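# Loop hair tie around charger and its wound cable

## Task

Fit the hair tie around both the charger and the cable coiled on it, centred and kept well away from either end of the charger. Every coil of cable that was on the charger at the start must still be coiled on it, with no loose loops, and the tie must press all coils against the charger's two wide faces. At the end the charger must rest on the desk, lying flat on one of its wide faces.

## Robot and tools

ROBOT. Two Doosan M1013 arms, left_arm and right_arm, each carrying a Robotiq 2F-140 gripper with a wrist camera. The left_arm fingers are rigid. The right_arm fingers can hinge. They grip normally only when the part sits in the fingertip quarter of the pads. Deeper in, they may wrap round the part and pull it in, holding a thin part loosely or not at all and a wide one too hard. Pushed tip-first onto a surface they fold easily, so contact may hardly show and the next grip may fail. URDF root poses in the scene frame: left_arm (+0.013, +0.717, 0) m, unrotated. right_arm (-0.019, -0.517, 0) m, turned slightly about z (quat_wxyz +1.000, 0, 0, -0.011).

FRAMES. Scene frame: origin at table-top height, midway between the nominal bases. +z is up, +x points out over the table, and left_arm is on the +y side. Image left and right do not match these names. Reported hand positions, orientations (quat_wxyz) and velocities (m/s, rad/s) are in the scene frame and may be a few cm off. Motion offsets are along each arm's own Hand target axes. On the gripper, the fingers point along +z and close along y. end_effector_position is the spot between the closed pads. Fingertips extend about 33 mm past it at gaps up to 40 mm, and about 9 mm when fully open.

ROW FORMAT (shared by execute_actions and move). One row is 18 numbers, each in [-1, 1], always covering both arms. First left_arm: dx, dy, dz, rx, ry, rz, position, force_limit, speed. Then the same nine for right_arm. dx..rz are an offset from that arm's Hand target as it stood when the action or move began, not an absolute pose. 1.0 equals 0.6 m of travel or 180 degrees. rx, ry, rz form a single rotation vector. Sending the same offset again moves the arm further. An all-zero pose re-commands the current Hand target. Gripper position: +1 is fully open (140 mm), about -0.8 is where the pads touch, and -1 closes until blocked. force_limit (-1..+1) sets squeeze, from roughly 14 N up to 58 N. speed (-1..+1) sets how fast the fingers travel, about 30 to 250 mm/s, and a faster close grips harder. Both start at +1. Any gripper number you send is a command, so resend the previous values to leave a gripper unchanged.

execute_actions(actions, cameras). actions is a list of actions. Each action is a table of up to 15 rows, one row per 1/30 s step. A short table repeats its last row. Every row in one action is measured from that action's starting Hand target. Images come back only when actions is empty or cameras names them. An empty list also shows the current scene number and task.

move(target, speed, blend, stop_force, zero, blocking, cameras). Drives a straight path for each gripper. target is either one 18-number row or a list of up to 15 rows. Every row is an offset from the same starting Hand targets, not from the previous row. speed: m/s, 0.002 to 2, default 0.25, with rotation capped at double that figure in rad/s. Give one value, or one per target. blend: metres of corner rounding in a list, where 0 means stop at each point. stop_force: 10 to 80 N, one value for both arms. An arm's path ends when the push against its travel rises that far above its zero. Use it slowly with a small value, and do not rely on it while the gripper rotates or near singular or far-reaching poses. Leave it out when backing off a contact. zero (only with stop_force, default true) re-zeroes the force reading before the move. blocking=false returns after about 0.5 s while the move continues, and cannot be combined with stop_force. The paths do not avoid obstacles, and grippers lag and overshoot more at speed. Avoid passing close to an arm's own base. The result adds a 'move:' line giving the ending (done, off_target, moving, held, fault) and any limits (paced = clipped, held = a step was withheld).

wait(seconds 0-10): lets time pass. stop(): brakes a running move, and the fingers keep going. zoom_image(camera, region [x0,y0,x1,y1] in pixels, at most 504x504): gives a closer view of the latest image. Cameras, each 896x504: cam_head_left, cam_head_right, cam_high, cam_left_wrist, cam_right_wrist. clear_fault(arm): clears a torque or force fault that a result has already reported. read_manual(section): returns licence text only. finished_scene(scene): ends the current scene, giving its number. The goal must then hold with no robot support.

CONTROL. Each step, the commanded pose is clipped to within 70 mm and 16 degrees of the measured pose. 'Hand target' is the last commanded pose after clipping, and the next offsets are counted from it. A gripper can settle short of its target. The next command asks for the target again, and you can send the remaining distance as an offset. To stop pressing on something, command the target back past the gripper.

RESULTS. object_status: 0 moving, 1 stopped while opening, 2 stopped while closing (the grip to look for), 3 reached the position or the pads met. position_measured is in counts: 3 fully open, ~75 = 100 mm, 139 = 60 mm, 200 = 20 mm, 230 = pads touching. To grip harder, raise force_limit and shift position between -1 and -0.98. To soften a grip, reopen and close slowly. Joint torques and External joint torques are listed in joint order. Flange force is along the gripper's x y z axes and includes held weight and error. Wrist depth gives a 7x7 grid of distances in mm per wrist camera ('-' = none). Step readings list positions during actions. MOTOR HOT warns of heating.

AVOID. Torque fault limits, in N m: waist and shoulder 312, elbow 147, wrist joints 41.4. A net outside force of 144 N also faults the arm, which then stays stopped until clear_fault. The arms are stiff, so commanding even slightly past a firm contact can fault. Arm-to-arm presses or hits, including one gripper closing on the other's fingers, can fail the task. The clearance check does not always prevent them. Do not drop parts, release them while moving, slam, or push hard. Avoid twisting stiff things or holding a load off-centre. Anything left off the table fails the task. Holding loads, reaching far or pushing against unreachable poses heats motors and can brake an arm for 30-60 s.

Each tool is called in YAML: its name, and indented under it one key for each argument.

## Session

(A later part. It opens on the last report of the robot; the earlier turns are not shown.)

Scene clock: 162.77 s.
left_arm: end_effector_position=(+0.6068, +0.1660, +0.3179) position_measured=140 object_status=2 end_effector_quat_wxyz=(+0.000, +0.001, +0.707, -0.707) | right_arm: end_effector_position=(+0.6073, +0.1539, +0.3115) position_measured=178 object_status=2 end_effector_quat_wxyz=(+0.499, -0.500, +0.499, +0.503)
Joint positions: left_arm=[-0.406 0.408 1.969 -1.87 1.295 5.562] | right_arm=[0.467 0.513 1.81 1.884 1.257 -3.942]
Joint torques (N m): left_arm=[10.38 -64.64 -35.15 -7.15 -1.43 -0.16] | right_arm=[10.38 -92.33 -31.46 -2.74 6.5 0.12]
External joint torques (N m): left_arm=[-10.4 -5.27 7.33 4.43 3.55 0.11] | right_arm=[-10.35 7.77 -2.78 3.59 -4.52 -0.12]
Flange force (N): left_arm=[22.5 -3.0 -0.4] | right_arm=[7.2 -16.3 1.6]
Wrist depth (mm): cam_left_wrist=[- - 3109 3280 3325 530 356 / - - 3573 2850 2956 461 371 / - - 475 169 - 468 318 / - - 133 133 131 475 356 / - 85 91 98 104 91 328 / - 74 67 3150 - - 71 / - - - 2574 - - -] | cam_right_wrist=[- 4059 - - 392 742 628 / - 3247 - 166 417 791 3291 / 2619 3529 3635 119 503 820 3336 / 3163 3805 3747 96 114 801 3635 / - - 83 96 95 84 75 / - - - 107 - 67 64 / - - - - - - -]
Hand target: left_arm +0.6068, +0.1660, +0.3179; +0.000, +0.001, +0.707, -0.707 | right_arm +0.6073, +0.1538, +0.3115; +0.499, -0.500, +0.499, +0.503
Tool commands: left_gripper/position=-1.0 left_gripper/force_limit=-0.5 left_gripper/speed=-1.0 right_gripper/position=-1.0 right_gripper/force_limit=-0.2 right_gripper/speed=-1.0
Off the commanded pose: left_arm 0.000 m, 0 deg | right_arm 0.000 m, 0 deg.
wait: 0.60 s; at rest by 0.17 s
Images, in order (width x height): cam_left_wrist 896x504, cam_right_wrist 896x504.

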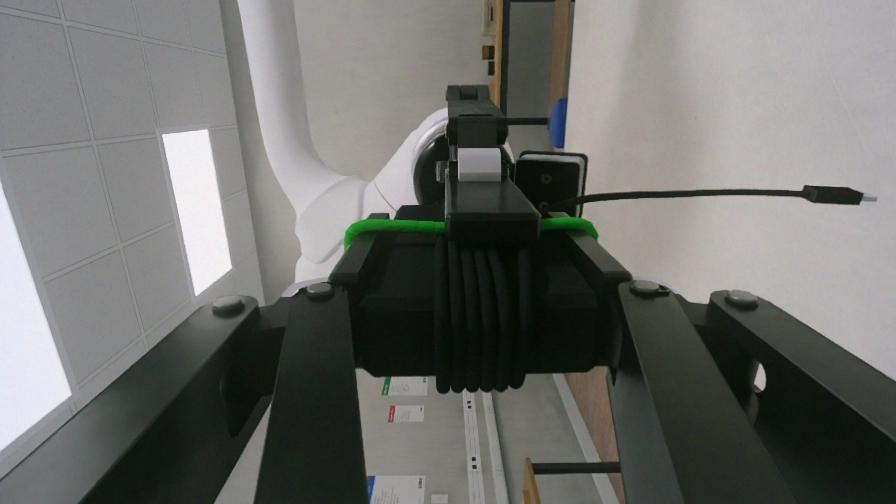

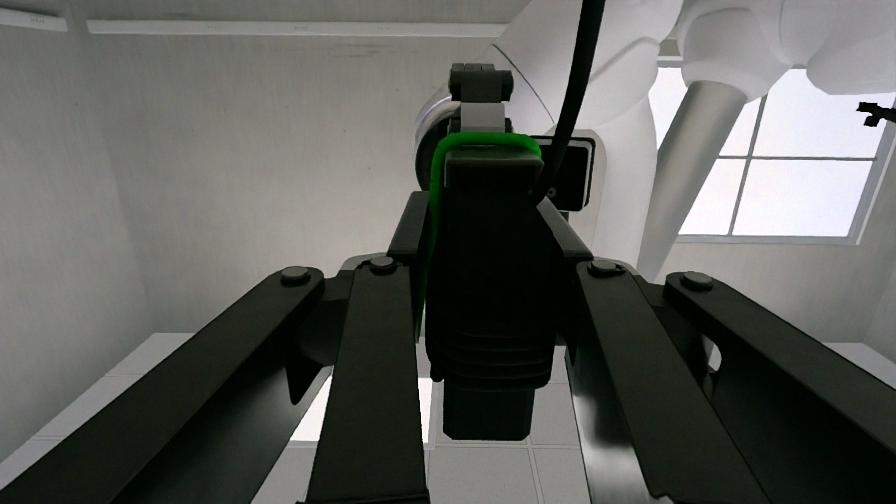

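move:
  target:
    - [0,0,0,0,0,0,-0.05,1,-0.9,0,0,0,0,0,0,-0.98,-0.02,-1]
  speed: 0.03
  cameras: ["cam_left_wrist","cam_right_wrist"]

zoom_image:
  camera: "cam_left_wrist"
  region: [330, 150, 630, 400]

Scene clock: 163.53 s.
left_arm: end_effector_position=(+0.6069, +0.1660, +0.3179) position_measured=136 object_status=3 end_effector_quat_wxyz=(+0.000, +0.001, +0.707, -0.707) | right_arm: end_effector_position=(+0.6072, +0.1539, +0.3114) position_measured=178 object_status=2 end_effector_quat_wxyz=(+0.499, -0.500, +0.499, +0.503)
Joint positions: left_arm=[-0.406 0.408 1.969 -1.87 1.295 5.562] | right_arm=[0.468 0.513 1.81 1.884 1.257 -3.942]
Joint torques (N m): left_arm=[1.13 -66.7 -27.98 -2.49 2.11 -0.09] | right_arm=[-2.64 -90.03 -38.35 1.7 2.41 0.31]
External joint torques (N m): left_arm=[-1.2 -2.72 0.3 -0.21 0 0.04] | right_arm=[2.7 5.49 4.09 -0.85 -0.44 -0.31]
Flange force (N): left_arm=[4.6 -3.1 0.6] | right_arm=[8.0 3.1 2.2]
Wrist depth (mm): cam_left_wrist=[- - 483 - 989 - 347 / - - 496 201 2238 532 356 / 2012 - 472 168 772 537 372 / - 2784 133 128 120 470 357 / - 90 91 98 102 92 330 / - 75 71 3192 - - 72 / - - - 2885 - - -] | cam_right_wrist=[- - 3006 3430 390 747 620 / - 3430 2899 179 416 771 3204 / - 3479 - 120 496 814 3581 / - - - 96 114 3928 4272 / - - 83 93 94 84 3747 / - - - 106 - 67 64 / - - - - - - -]
Hand target: left_arm +0.6068, +0.1660, +0.3179; +0.000, +0.001, +0.707, -0.707 | right_arm +0.6073, +0.1538, +0.3115; +0.499, -0.500, +0.499, +0.503
Off the commanded pose: left_arm 0.000 m, 0 deg | right_arm 0.000 m, 0 deg.
move: done
Images, in order (width x height): cam_left_wrist 896x504, cam_right_wrist 896x504.

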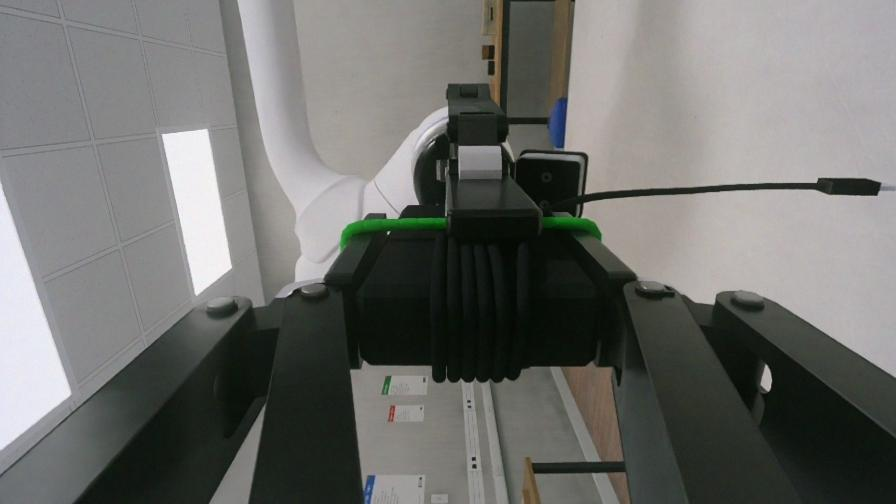

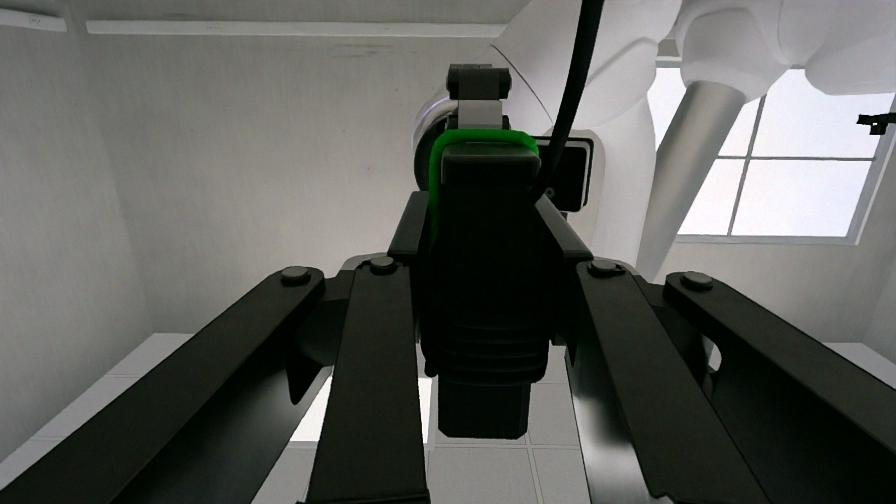

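Scaled by 1.680.

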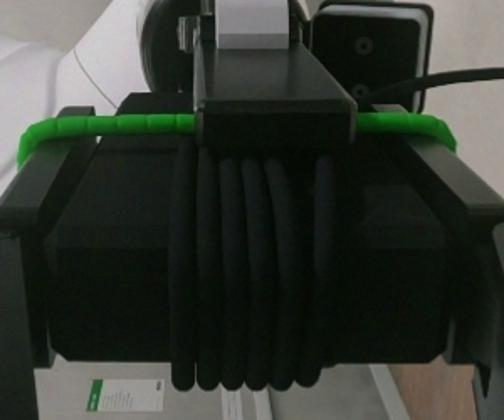

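move:
  target: [0,0,-0.025,0,0,0,-0.05,1,-0.9,0,0,0,0,0,0,-0.98,-0.02,-1]
  speed: 0.03
  cameras: ["cam_left_wrist","cam_right_wrist"]

zoom_image:
  camera: "cam_left_wrist"
  region: [330, 150, 630, 400]

Scene clock: 164.47 s.
left_arm: end_effector_position=(+0.6069, +0.1810, +0.3179) position_measured=136 object_status=3 end_effector_quat_wxyz=(+0.000, +0.001, +0.707, -0.707) | right_arm: end_effector_position=(+0.6073, +0.1538, +0.3115) position_measured=178 object_status=2 end_effector_quat_wxyz=(+0.499, -0.500, +0.499, +0.503)
Joint positions: left_arm=[-0.384 0.402 1.979 -1.854 1.311 5.561] | right_arm=[0.467 0.513 1.81 1.884 1.257 -3.942]
Joint torques (N m): left_arm=[2.58 -67.28 -28.24 -3.07 2.48 -0.08] | right_arm=[-3.46 -88.52 -36.37 1.19 2.1 0.42]
External joint torques (N m): left_arm=[-2.64 -1.52 0.77 0.4 -0.36 0.03] | right_arm=[3.52 3.98 2.12 -0.35 -0.13 -0.42]
Flange force (N): left_arm=[4.6 -1.8 2.8] | right_arm=[6.0 2.0 4.4]
Wrist depth (mm): cam_left_wrist=[- - 504 - - 452 372 / 2100 - 503 264 2784 530 360 / - - 484 181 - 508 338 / - - 138 133 120 - 339 / 1995 90 85 98 103 92 325 / - 75 67 3741 - - 72 / - - - - - - -] | cam_right_wrist=[3083 2297 3336 4128 406 742 621 / 3163 - - 193 430 796 3479 / - - - 131 523 3479 3247 / - - 100 110 115 3581 3690 / - - 83 109 109 84 - / - - - 123 - 67 64 / - - - - - - -]
Hand target: left_arm +0.6069, +0.1810, +0.3179; +0.000, +0.001, +0.707, -0.707 | right_arm +0.6073, +0.1538, +0.3115; +0.499, -0.500, +0.499, +0.503
Off the commanded pose: left_arm 0.000 m, 0 deg | right_arm 0.000 m, 0 deg.
move: done
Images, in order (width x height): cam_left_wrist 896x504, cam_right_wrist 896x504.

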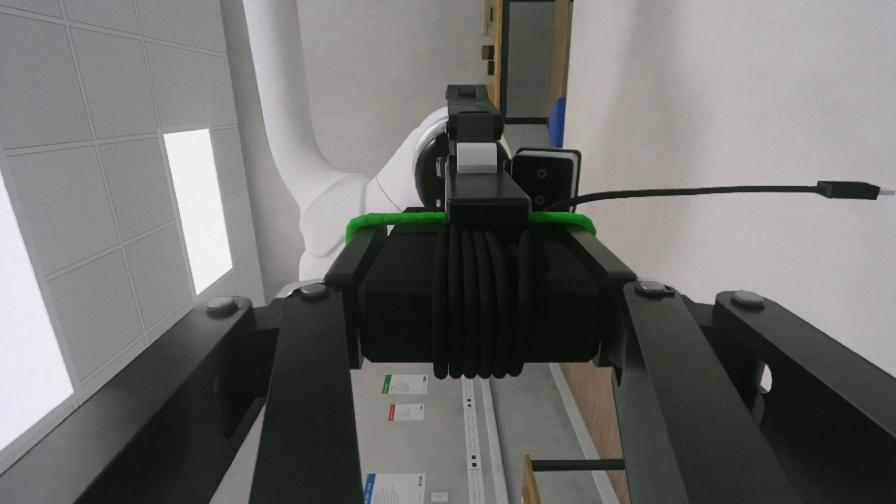

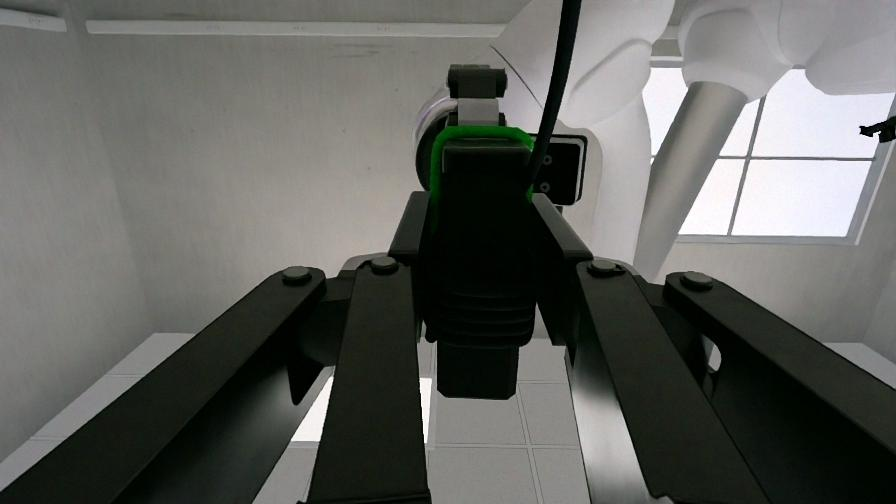

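Scaled by 1.680.

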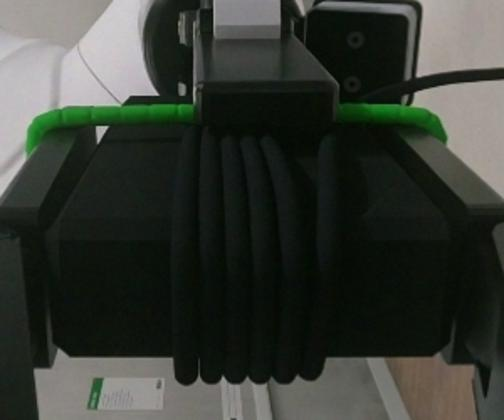

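move:
  target:
    - [0,0,0,0,0,0,0.06,1,-0.9,0,0,0,0,0,0,-0.98,-0.02,-1]
    - [0,0,-0.01,0,0,0,0.06,1,-0.9,0,0,0,0,0,0,-0.98,-0.02,-1]
  speed: 0.03
  cameras: ["cam_left_wrist","cam_right_wrist"]

zoom_image:
  camera: "cam_left_wrist"
  region: [330, 150, 630, 400]

Scene clock: 166.00 s.
left_arm: end_effector_position=(+0.6069, +0.1870, +0.3179) position_measured=122 object_status=3 end_effector_quat_wxyz=(+0.000, +0.001, +0.707, -0.707) | right_arm: end_effector_position=(+0.6073, +0.1538, +0.3115) position_measured=178 object_status=2 end_effector_quat_wxyz=(+0.499, -0.500, +0.499, +0.503)
Joint positions: left_arm=[-0.375 0.4 1.983 -1.847 1.317 5.561] | right_arm=[0.467 0.513 1.81 1.884 1.257 -3.942]
Joint torques (N m): left_arm=[2.61 -65.22 -27.04 -2.53 1.89 -0.16] | right_arm=[-3.82 -90.5 -37.56 1.53 2.6 0.37]
External joint torques (N m): left_arm=[-2.66 -3.5 -0.42 -0.13 0.23 0.11] | right_arm=[3.72 5.93 3.29 -0.67 -0.62 -0.37]
Flange force (N): left_arm=[4.9 -4.3 2.8] | right_arm=[8.2 2.0 4.8]
Wrist depth (mm): cam_left_wrist=[- - 487 2721 3235 - 348 / 2217 - 481 266 2494 594 - / 1931 3192 482 186 817 619 358 / - 2784 134 124 128 544 341 / - 85 91 101 105 92 92 / - 76 71 2721 3280 - - / - - - - - - -] | cam_right_wrist=[2832 - 3479 3204 406 752 628 / - - - 185 448 796 3336 / 3635 3247 3581 134 524 846 3529 / - - 3581 113 118 3529 3928 / 2736 - 83 114 113 84 4272 / - - - - - 67 64 / - - - - - - -]
Hand target: left_arm +0.6069, +0.1870, +0.3179; +0.000, +0.001, +0.707, -0.707 | right_arm +0.6073, +0.1538, +0.3115; +0.499, -0.500, +0.499, +0.503
Off the commanded pose: left_arm 0.000 m, 0 deg | right_arm 0.000 m, 0 deg.
move: done
Images, in order (width x height): cam_left_wrist 896x504, cam_right_wrist 896x504.

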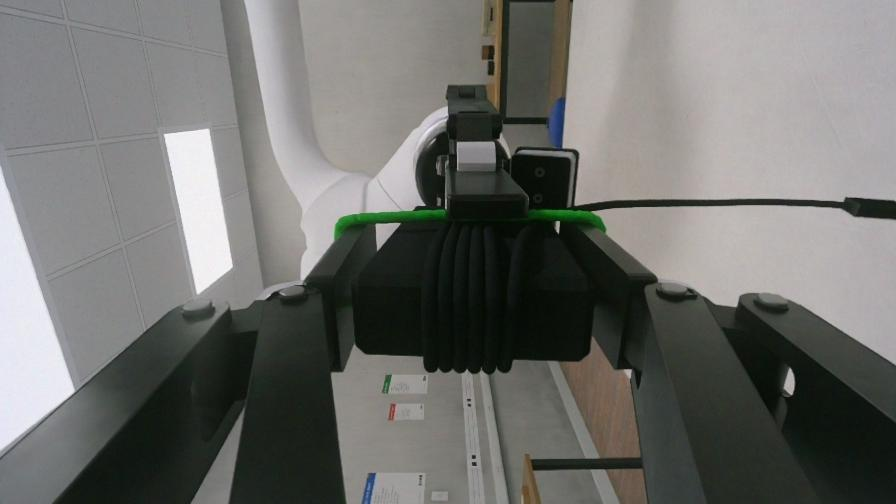

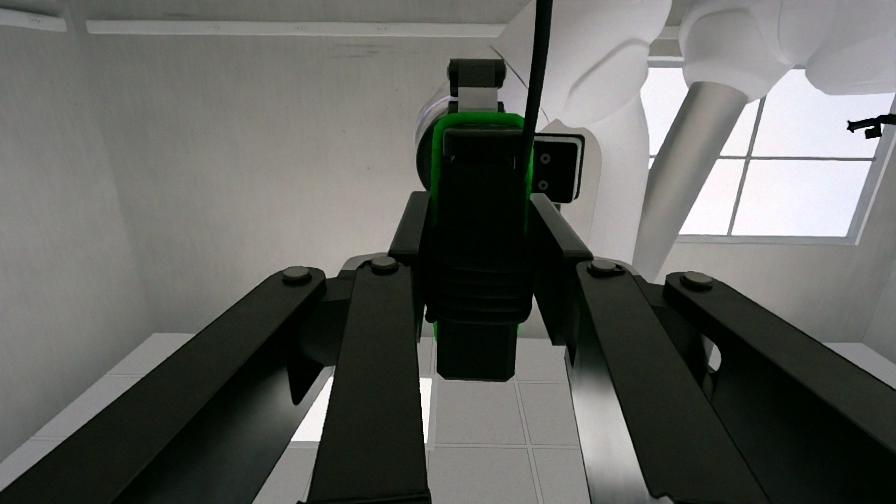

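Scaled by 1.680.

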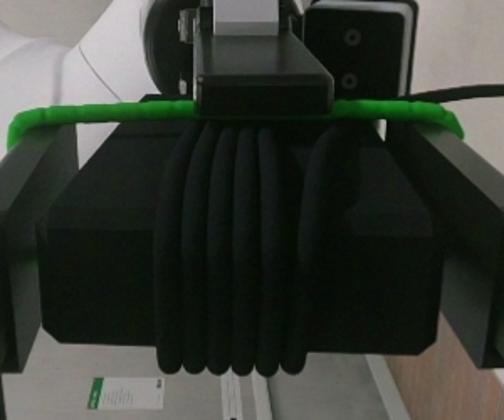

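move:
  target:
    - [0,0,0,0,0,0,0.06,1,-0.9,0,0,0,0,0,0,-1,0.3,-1]
  speed: 0.03

move:
  target: [0,0,-0.01,0,0,0,0.06,1,-0.9,0,0,0,0,0,0,-1,0.3,-1]
  speed: 0.03
  cameras: ["cam_left_wrist","cam_right_wrist","cam_high"]

zoom_image:
  camera: "cam_left_wrist"
  region: [330, 150, 630, 400]

zoom_image:
  camera: "cam_high"
  region: [450, 190, 570, 270]

Scene clock: 167.17 s.
left_arm: end_effector_position=(+0.6069, +0.1870, +0.3179) position_measured=122 object_status=3 end_effector_quat_wxyz=(+0.000, +0.001, +0.707, -0.707) | right_arm: end_effector_position=(+0.6073, +0.1538, +0.3115) position_measured=182 object_status=0 end_effector_quat_wxyz=(+0.499, -0.500, +0.499, +0.503)
Joint positions: left_arm=[-0.375 0.4 1.983 -1.847 1.317 5.561] | right_arm=[0.467 0.513 1.81 1.884 1.257 -3.942]
Joint torques (N m): left_arm=[3.02 -64.81 -27.26 -2.55 1.86 -0.02] | right_arm=[-2.55 -90.69 -37.88 1.63 2.68 0.33]
External joint torques (N m): left_arm=[-3.02 -3.84 -0.29 -0.11 0.26 -0.03] | right_arm=[2.59 6.11 3.63 -0.78 -0.71 -0.33]
Flange force (N): left_arm=[5.6 -4.9 3.1] | right_arm=[8.5 1.7 3.2]
Wrist depth (mm): cam_left_wrist=[- - 3280 2956 2956 495 368 / - - 496 3031 2817 520 375 / 2064 2850 495 186 - 460 359 / 2100 3280 134 125 128 509 361 / - 85 91 100 105 92 314 / - 71 71 2993 - - - / - - - - - - -] | cam_right_wrist=[2619 3747 2865 - 411 761 628 / - - - 185 440 804 3336 / - - - 135 531 849 3336 / - 4349 3581 113 130 3992 3992 / 2736 - 83 113 89 84 5940 / - - - - - 70 64 / - - - - - - -]
Hand target: left_arm +0.6069, +0.1870, +0.3179; +0.000, +0.001, +0.707, -0.707 | right_arm +0.6073, +0.1538, +0.3115; +0.499, -0.500, +0.499, +0.503
Off the commanded pose: left_arm 0.000 m, 0 deg | right_arm 0.000 m, 0 deg.
move: done

Scene clock: 167.87 s.
left_arm: end_effector_position=(+0.6069, +0.1930, +0.3179) position_measured=122 object_status=3 end_effector_quat_wxyz=(+0.000, +0.001, +0.707, -0.707) | right_arm: end_effector_position=(+0.6073, +0.1538, +0.3115) position_measured=182 object_status=2 end_effector_quat_wxyz=(+0.499, -0.500, +0.499, +0.503)
Joint positions: left_arm=[-0.366 0.397 1.987 -1.841 1.323 5.561] | right_arm=[0.467 0.513 1.81 1.884 1.257 -3.942]
Joint torques (N m): left_arm=[4.25 -64.11 -26.04 -2.33 1.62 -0.06] | right_arm=[-5.45 -91.8 -37.57 1.85 3.02 0.38]
External joint torques (N m): left_arm=[-4.23 -4.35 -1.42 -0.31 0.5 0.02] | right_arm=[5.47 7.2 3.31 -0.99 -1.05 -0.38]
Flange force (N): left_arm=[4.9 -5.9 5.4] | right_arm=[9.3 1.6 7.9]
Wrist depth (mm): cam_left_wrist=[- - 506 3150 4353 466 370 / - - 496 238 1045 492 374 / - 4200 501 191 - 469 386 / 2418 - 133 121 127 424 377 / - 85 85 105 110 92 312 / - 76 71 4200 - - - / - - - 2631 - - -] | cam_right_wrist=[- 2970 3382 - 415 759 626 / - - - 191 450 814 3122 / - - - 135 538 3382 3479 / - - - 114 131 3529 4683 / - - 83 113 89 84 75 / - - - - - 70 64 / - - - - - - -]
Hand target: left_arm +0.6069, +0.1930, +0.3179; +0.000, +0.001, +0.707, -0.707 | right_arm +0.6073, +0.1538, +0.3115; +0.499, -0.500, +0.499, +0.503
Off the commanded pose: left_arm 0.000 m, 0 deg | right_arm 0.000 m, 0 deg.
move: done
Images, in order (width x height): cam_high 896x504, cam_left_wrist 896x504, cam_right_wrist 896x504.

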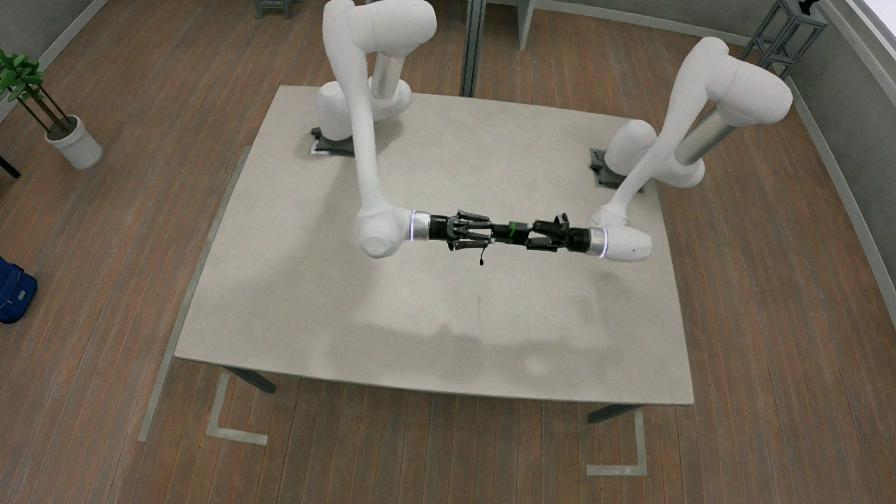

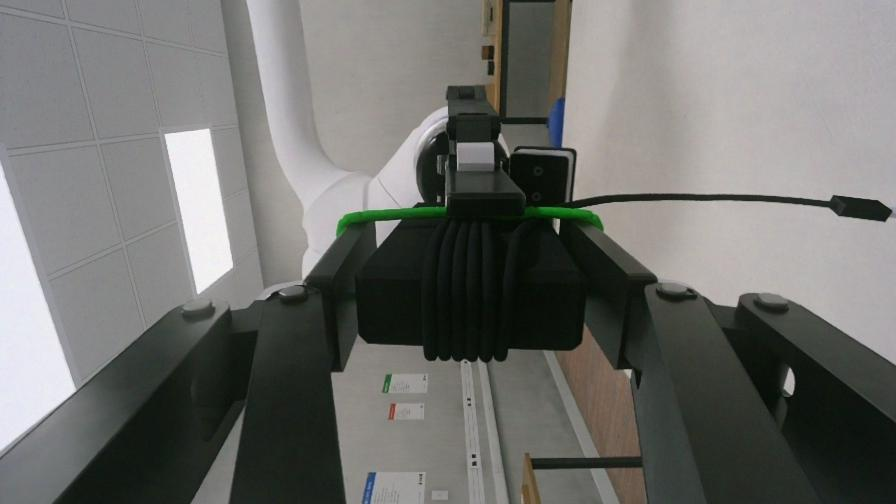

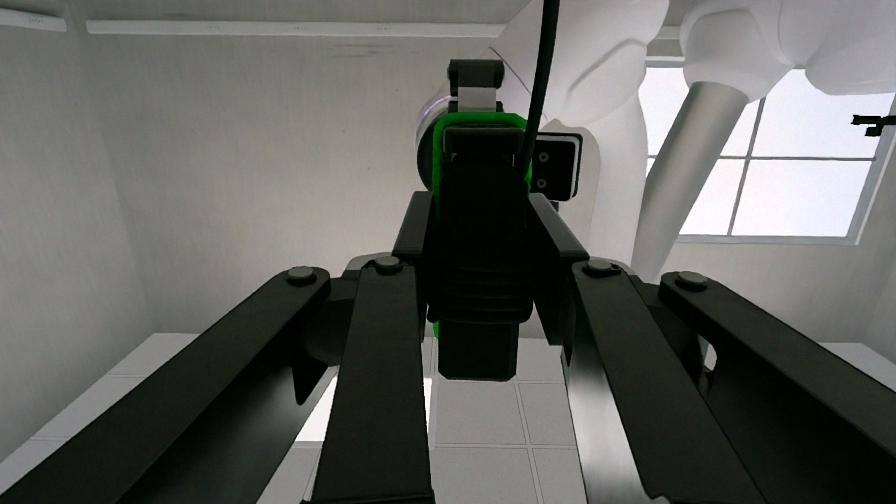

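Scaled by 1.680.

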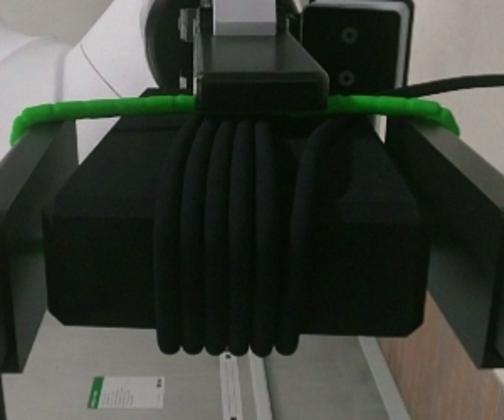

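Scaled by 4.200.

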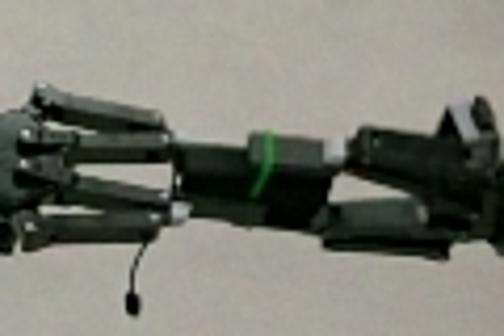

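move:
  target: [0,0,-0.02,0,0,0,0.06,1,-0.9,0,0,0,0,0,0,-1,0.3,-1]
  speed: 0.03
  cameras: ["cam_left_wrist","cam_right_wrist","cam_high"]

zoom_image:
  camera: "cam_left_wrist"
  region: [330, 150, 630, 400]

zoom_image:
  camera: "cam_high"
  region: [450, 190, 570, 270]

Scene clock: 168.90 s.
left_arm: end_effector_position=(+0.6069, +0.2050, +0.3179) position_measured=122 object_status=3 end_effector_quat_wxyz=(+0.000, +0.001, +0.707, -0.707) | right_arm: end_effector_position=(+0.6073, +0.1538, +0.3115) position_measured=182 object_status=2 end_effector_quat_wxyz=(+0.499, -0.500, +0.499, +0.503)
Joint positions: left_arm=[-0.348 0.393 1.994 -1.827 1.336 5.56] | right_arm=[0.467 0.513 1.81 1.884 1.257 -3.942]
Joint torques (N m): left_arm=[2.98 -64.18 -26.95 -2.57 1.81 -0.02] | right_arm=[-3.97 -90.87 -37.32 1.53 2.76 0.33]
External joint torques (N m): left_arm=[-3.03 -3.58 -0.28 -0.03 0.3 -0.02] | right_arm=[4.24 6.21 3.04 -0.7 -0.78 -0.33]
Flange force (N): left_arm=[5.2 -4.7 3.2] | right_arm=[8.3 1.5 6.0]
Wrist depth (mm): cam_left_wrist=[- 2690 530 3628 - - 341 / - 2259 517 282 - - 356 / - - 516 204 - 501 341 / 1674 2784 134 119 122 553 376 / - 85 91 107 112 92 314 / - 76 71 3235 3069 - - / - - - 2850 - - -] | cam_right_wrist=[2899 3204 2591 2899 426 756 623 / 2647 3291 - 202 464 814 3083 / - 3479 - 122 573 854 3529 / - - - 124 134 851 3747 / - - 83 124 89 83 4059 / - - - - - 70 67 / - - - 2591 - - -]
Hand target: left_arm +0.6069, +0.2050, +0.3179; +0.000, +0.001, +0.707, -0.707 | right_arm +0.6073, +0.1538, +0.3115; +0.499, -0.500, +0.499, +0.503
Off the commanded pose: left_arm 0.000 m, 0 deg | right_arm 0.000 m, 0 deg.
move: done
Images, in order (width x height): cam_high 896x504, cam_left_wrist 896x504, cam_right_wrist 896x504.

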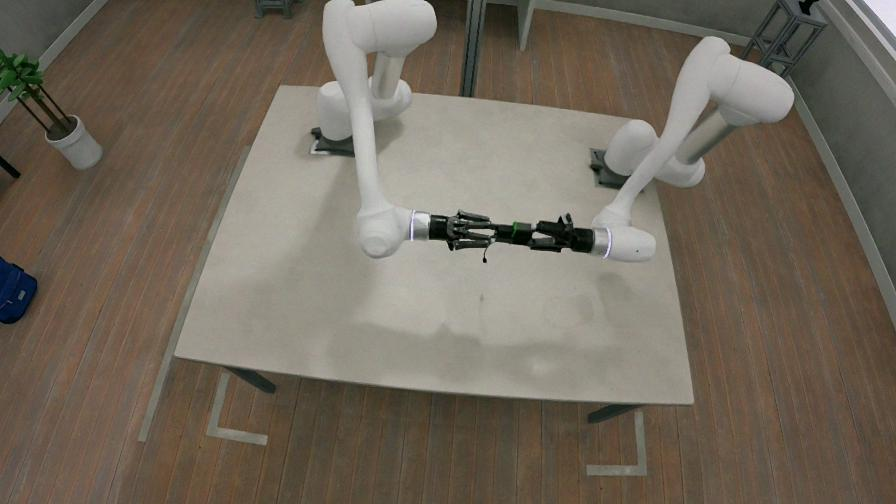

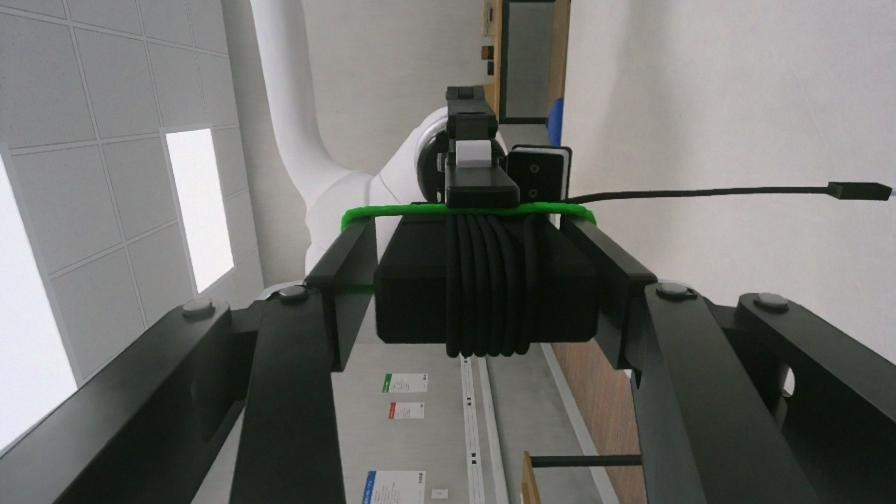

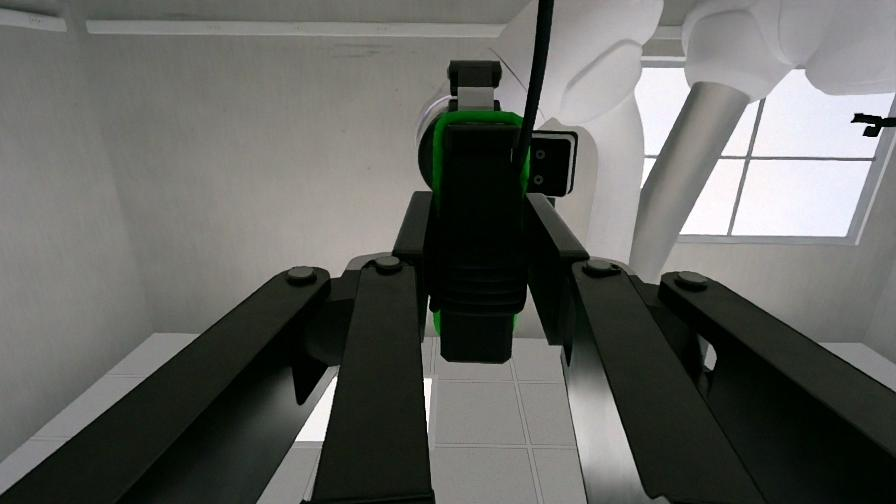

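Scaled by 1.680.

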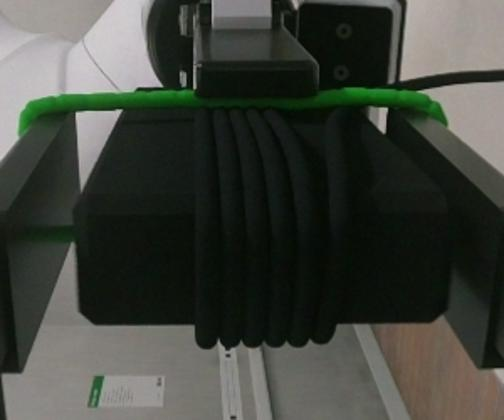

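Scaled by 4.200.

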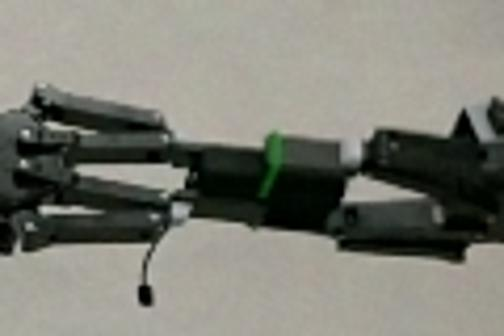

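move:
  target: [0,0,0,0,0,0,-1,-0.5,-1,0,0,0,0,0,0,-1,0.3,-1]

wait:
  seconds: 0.5
  cameras: ["cam_left_wrist"]

zoom_image:
  camera: "cam_left_wrist"
  region: [330, 150, 630, 400]

Scene clock: 170.00 s.
left_arm: end_effector_position=(+0.6069, +0.2051, +0.3179) position_measured=141 object_status=0 end_effector_quat_wxyz=(+0.000, +0.001, +0.707, -0.707) | right_arm: end_effector_position=(+0.6073, +0.1538, +0.3116) position_measured=182 object_status=2 end_effector_quat_wxyz=(+0.499, -0.500, +0.499, +0.503)
Joint positions: left_arm=[-0.348 0.393 1.994 -1.827 1.336 5.56] | right_arm=[0.467 0.513 1.81 1.884 1.257 -3.942]
Joint torques (N m): left_arm=[1.25 -68.02 -30.44 -3.83 3.22 -0.01] | right_arm=[-0.69 -86.95 -34.9 0.2 1.42 0.36]
External joint torques (N m): left_arm=[-1.22 0.22 3.19 1.23 -1.11 -0.04] | right_arm=[0.72 2.46 0.68 0.65 0.55 -0.36]
Flange force (N): left_arm=[5.9 0.9 -0.1] | right_arm=[4.3 -0.2 1.6]
Wrist depth (mm): cam_left_wrist=[1722 3280 498 3150 1014 451 337 / 1979 - 545 284 2574 468 357 / - - 513 204 - - 342 / 1722 - 134 124 123 502 342 / - 85 91 109 112 91 326 / - 74 71 3372 - - 71 / - - - 2520 - - -] | cam_right_wrist=[2799 3122 3163 3291 423 768 624 / - - - 220 461 804 3336 / 2832 - 3747 130 541 3529 3479 / 3204 - 101 122 133 3865 3805 / - - 83 123 89 84 74 / - - - - - 70 64 / - - - - - - -]
Hand target: left_arm +0.6069, +0.2050, +0.3179; +0.000, +0.001, +0.707, -0.707 | right_arm +0.6073, +0.1538, +0.3115; +0.499, -0.500, +0.499, +0.503
Off the commanded pose: left_arm 0.000 m, 0 deg | right_arm 0.000 m, 0 deg.
move: done

Scene clock: 170.50 s.
left_arm: end_effector_position=(+0.6069, +0.2050, +0.3179) position_measured=141 object_status=2 end_effector_quat_wxyz=(+0.000, +0.001, +0.707, -0.707) | right_arm: end_effector_position=(+0.6073, +0.1538, +0.3115) position_measured=182 object_status=2 end_effector_quat_wxyz=(+0.499, -0.500, +0.499, +0.503)
Joint positions: left_arm=[-0.348 0.393 1.994 -1.827 1.336 5.56] | right_arm=[0.467 0.513 1.81 1.884 1.257 -3.942]
Joint torques (N m): left_arm=[1.41 -67.89 -30.27 -3.84 3.15 0.01] | right_arm=[-1.31 -85.94 -34.83 0.35 1.39 0.41]
External joint torques (N m): left_arm=[-1.38 -0.29 2.93 1.23 -1.02 -0.06] | right_arm=[1.37 1.42 0.6 0.5 0.58 -0.41]
Flange force (N): left_arm=[6.0 0.1 0.0] | right_arm=[3.1 1.0 1.7]
Wrist depth (mm): cam_left_wrist=[- - 509 3150 - - 339 / - - 506 468 1069 - 343 / - 4434 518 203 - 453 357 / 2177 2217 149 124 123 - - / 2012 85 91 107 112 92 326 / - 74 67 3573 - - - / - - - 2602 - - -] | cam_right_wrist=[2736 - - 2934 422 778 628 / - 3479 - 215 458 820 3247 / - - - 130 547 3581 3430 / - 3382 - 124 134 854 2832 / - - 83 123 89 84 - / - - - 3044 - 70 64 / - - - - - - -]
Hand target: left_arm +0.6069, +0.2050, +0.3179; +0.000, +0.001, +0.707, -0.707 | right_arm +0.6073, +0.1538, +0.3115; +0.499, -0.500, +0.499, +0.503
Tool commands: left_gripper/position=-1.0 left_gripper/force_limit=-0.5 left_gripper/speed=-1.0 right_gripper/position=-1.0 right_gripper/force_limit=+0.3 right_gripper/speed=-1.0
Off the commanded pose: left_arm 0.000 m, 0 deg | right_arm 0.000 m, 0 deg.
wait: 0.50 s; at rest by 0.17 s
Images, in order (width x height): cam_left_wrist 896x504.

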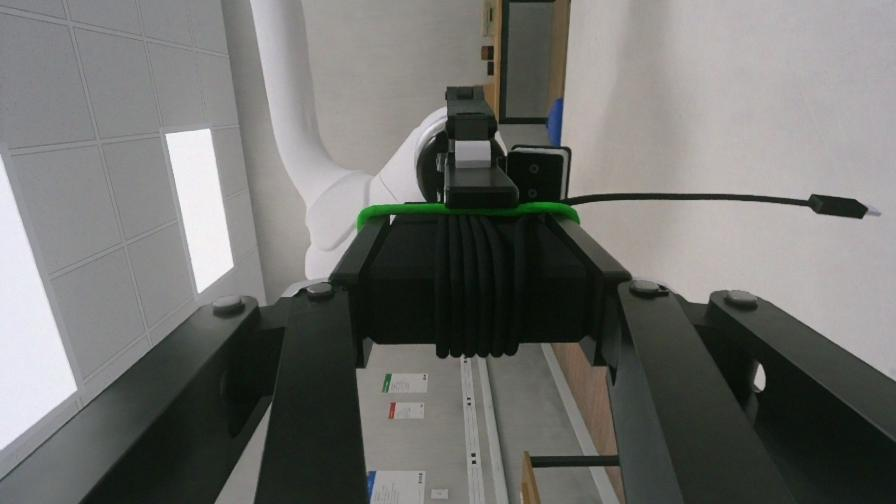

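Scaled by 1.680.

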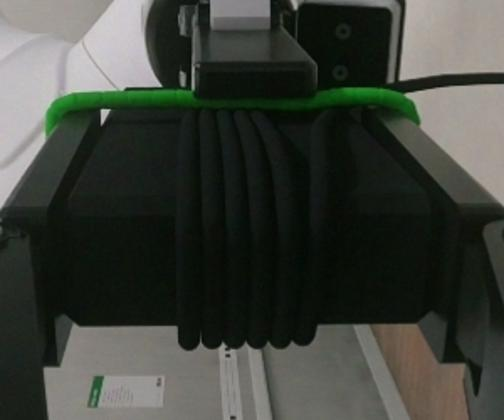

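move:
  target:
    - [0,0,0,0,0,0,-1,-0.5,-1,0,0,0,0,0,0,-0.2,0.3,-1]
    - [0,0,0,0,0,0,-1,-0.5,-1,0,0,0.029,0,0,0,-0.2,0.3,-1]
  speed: 0.05

move:
  target: [0,0,0,0,0,0,-1,-0.5,-1,0,0,0,0,0,0,-1,0.3,-1]

wait:
  seconds: 0.5
  cameras: ["cam_left_wrist","cam_high"]

zoom_image:
  camera: "cam_left_wrist"
  region: [330, 150, 630, 400]

zoom_image:
  camera: "cam_high"
  region: [450, 190, 570, 270]

Scene clock: 172.43 s.
left_arm: end_effector_position=(+0.6069, +0.2050, +0.3179) position_measured=141 object_status=2 end_effector_quat_wxyz=(+0.000, +0.001, +0.707, -0.707) | right_arm: end_effector_position=(+0.6072, +0.1712, +0.3116) position_measured=154 object_status=3 end_effector_quat_wxyz=(+0.499, -0.500, +0.499, +0.503)
Joint positions: left_arm=[-0.348 0.393 1.994 -1.827 1.336 5.56] | right_arm=[0.489 0.523 1.792 1.898 1.239 -3.94]
Joint torques (N m): left_arm=[1.39 -66.03 -28.49 -3.09 2.4 -0.03] | right_arm=[-2.34 -90.05 -36.68 0.97 2.14 0.39]
External joint torques (N m): left_arm=[-1.38 -1.98 1.15 0.48 -0.27 -0.01] | right_arm=[2.42 4.38 2.21 -0.18 -0.18 -0.39]
Flange force (N): left_arm=[5.0 -2.3 0.5] | right_arm=[6.4 1.2 3.3]
Wrist depth (mm): cam_left_wrist=[1870 - 517 - - 525 354 / - 3192 508 268 - 502 374 / - - 497 158 - 436 340 / 1979 - 149 124 124 - 354 / - 85 91 107 112 91 339 / - 74 67 3925 - - 70 / - - - 3741 - - -] | cam_right_wrist=[- 3529 2832 2647 408 740 626 / - 2970 - 198 443 791 3291 / - 3204 - 138 504 828 3479 / 3044 3430 99 108 123 840 3928 / - - 83 108 110 90 90 / - - - 120 - 64 67 / - - - - - - 67]
Hand target: left_arm +0.6069, +0.2050, +0.3179; +0.000, +0.001, +0.707, -0.707 | right_arm +0.6072, +0.1712, +0.3116; +0.499, -0.500, +0.499, +0.503
Off the commanded pose: left_arm 0.000 m, 0 deg | right_arm 0.000 m, 0 deg.
move: done

Scene clock: 173.57 s.
left_arm: end_effector_position=(+0.6069, +0.2050, +0.3179) position_measured=141 object_status=2 end_effector_quat_wxyz=(+0.000, +0.001, +0.707, -0.707) | right_arm: end_effector_position=(+0.6072, +0.1713, +0.3116) position_measured=181 object_status=0 end_effector_quat_wxyz=(+0.499, -0.500, +0.499, +0.503)
Joint positions: left_arm=[-0.348 0.393 1.994 -1.827 1.336 5.56] | right_arm=[0.489 0.523 1.792 1.898 1.239 -3.94]
Joint torques (N m): left_arm=[-0.23 -64.91 -27.66 -2.55 2.23 -0.11] | right_arm=[-1.18 -90.15 -38.6 1.6 2.13 0.42]
External joint torques (N m): left_arm=[0.14 -2.53 0.47 -0.05 -0.12 0.06] | right_arm=[1.12 4.47 4.11 -0.8 -0.17 -0.42]
Flange force (N): left_arm=[3.8 -2.9 -1.2] | right_arm=[7.1 3.4 -0.8]
Wrist depth (mm): cam_left_wrist=[2238 - 500 3470 - - 336 / - 2956 523 270 - - 355 / 2660 2660 489 186 3420 501 357 / - - 470 121 124 - 341 / - 85 91 107 112 91 327 / - 74 67 4058 - - 71 / - - - 2197 - - -] | cam_right_wrist=[- 3928 3044 - 415 742 628 / - 4059 - 197 436 793 3163 / - - - 137 547 840 3529 / - - - 106 118 3690 3865 / - - 83 107 106 84 3865 / - - - 121 - 71 64 / - - - - - - -]
Hand target: left_arm +0.6069, +0.2050, +0.3179; +0.000, +0.001, +0.707, -0.707 | right_arm +0.6072, +0.1712, +0.3116; +0.499, -0.500, +0.499, +0.503
Off the commanded pose: left_arm 0.000 m, 0 deg | right_arm 0.000 m, 0 deg.
move: done

Scene clock: 174.07 s.
left_arm: end_effector_position=(+0.6069, +0.2050, +0.3179) position_measured=141 object_status=2 end_effector_quat_wxyz=(+0.000, +0.001, +0.707, -0.707) | right_arm: end_effector_position=(+0.6072, +0.1713, +0.3116) position_measured=181 object_status=2 end_effector_quat_wxyz=(+0.499, -0.500, +0.499, +0.503)
Joint positions: left_arm=[-0.348 0.393 1.994 -1.827 1.336 5.56] | right_arm=[0.489 0.523 1.792 1.898 1.239 -3.94]
Joint torques (N m): left_arm=[-0.06 -65.18 -27.5 -2.55 2.24 0] | right_arm=[-1.36 -90.88 -38.16 1.52 2.19 0.52]
External joint torques (N m): left_arm=[0.08 -2.84 0.22 -0.06 -0.11 -0.05] | right_arm=[1.29 5.22 3.65 -0.72 -0.22 -0.52]
Flange force (N): left_arm=[3.7 -3.7 -1.0] | right_arm=[7.9 2.0 0.5]
Wrist depth (mm): cam_left_wrist=[2082 - 516 3069 861 532 355 / - - 486 271 1010 - 356 / 1962 - 501 186 1036 487 339 / 2217 2920 133 124 123 450 410 / - 85 91 107 112 92 327 / - 74 67 - - - 71 / - - - 4517 - - -] | cam_right_wrist=[- - - - 415 754 629 / - 4199 - 198 438 809 3122 / - 3382 - 138 542 826 3430 / - - 95 106 118 3581 3430 / - - 83 107 107 84 - / - - - 120 - 71 64 / - - - - - - -]
Hand target: left_arm +0.6069, +0.2050, +0.3179; +0.000, +0.001, +0.707, -0.707 | right_arm +0.6072, +0.1712, +0.3116; +0.499, -0.500, +0.499, +0.503
Tool commands: left_gripper/position=-1.0 left_gripper/force_limit=-0.5 left_gripper/speed=-1.0 right_gripper/position=-1.0 right_gripper/force_limit=+0.3 right_gripper/speed=-1.0
Off the commanded pose: left_arm 0.000 m, 0 deg | right_arm 0.000 m, 0 deg.
wait: 0.50 s; at rest by 0.17 s
Images, in order (width x height): cam_high 896x504, cam_left_wrist 896x504.

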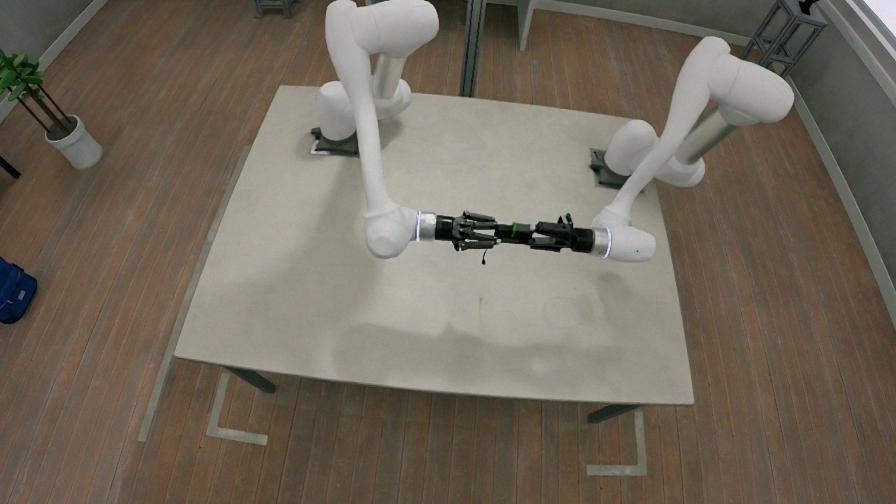

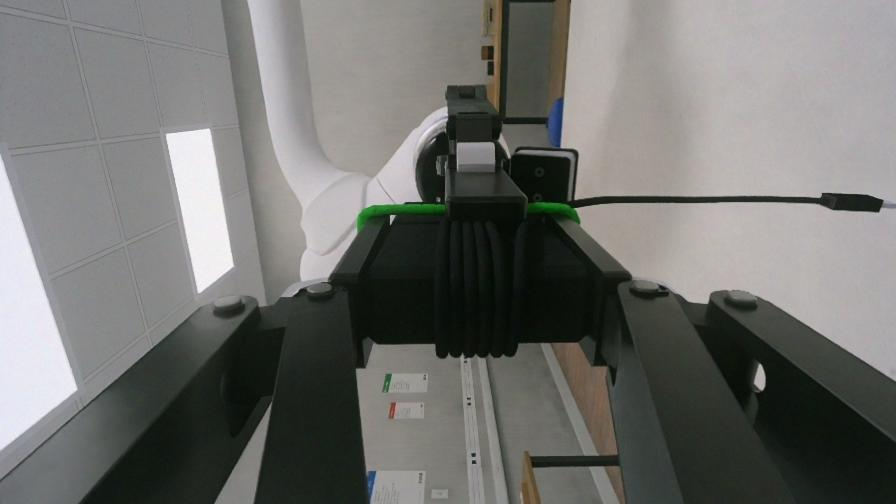

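Scaled by 1.680.

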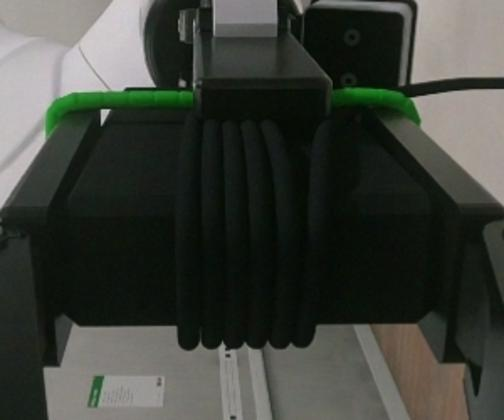

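Scaled by 4.200.

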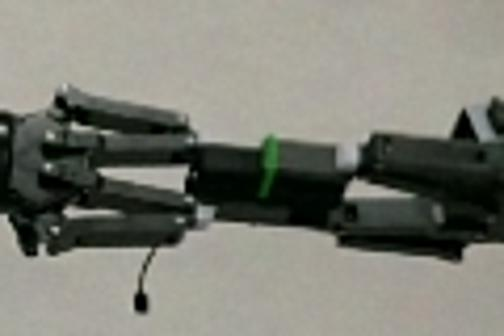

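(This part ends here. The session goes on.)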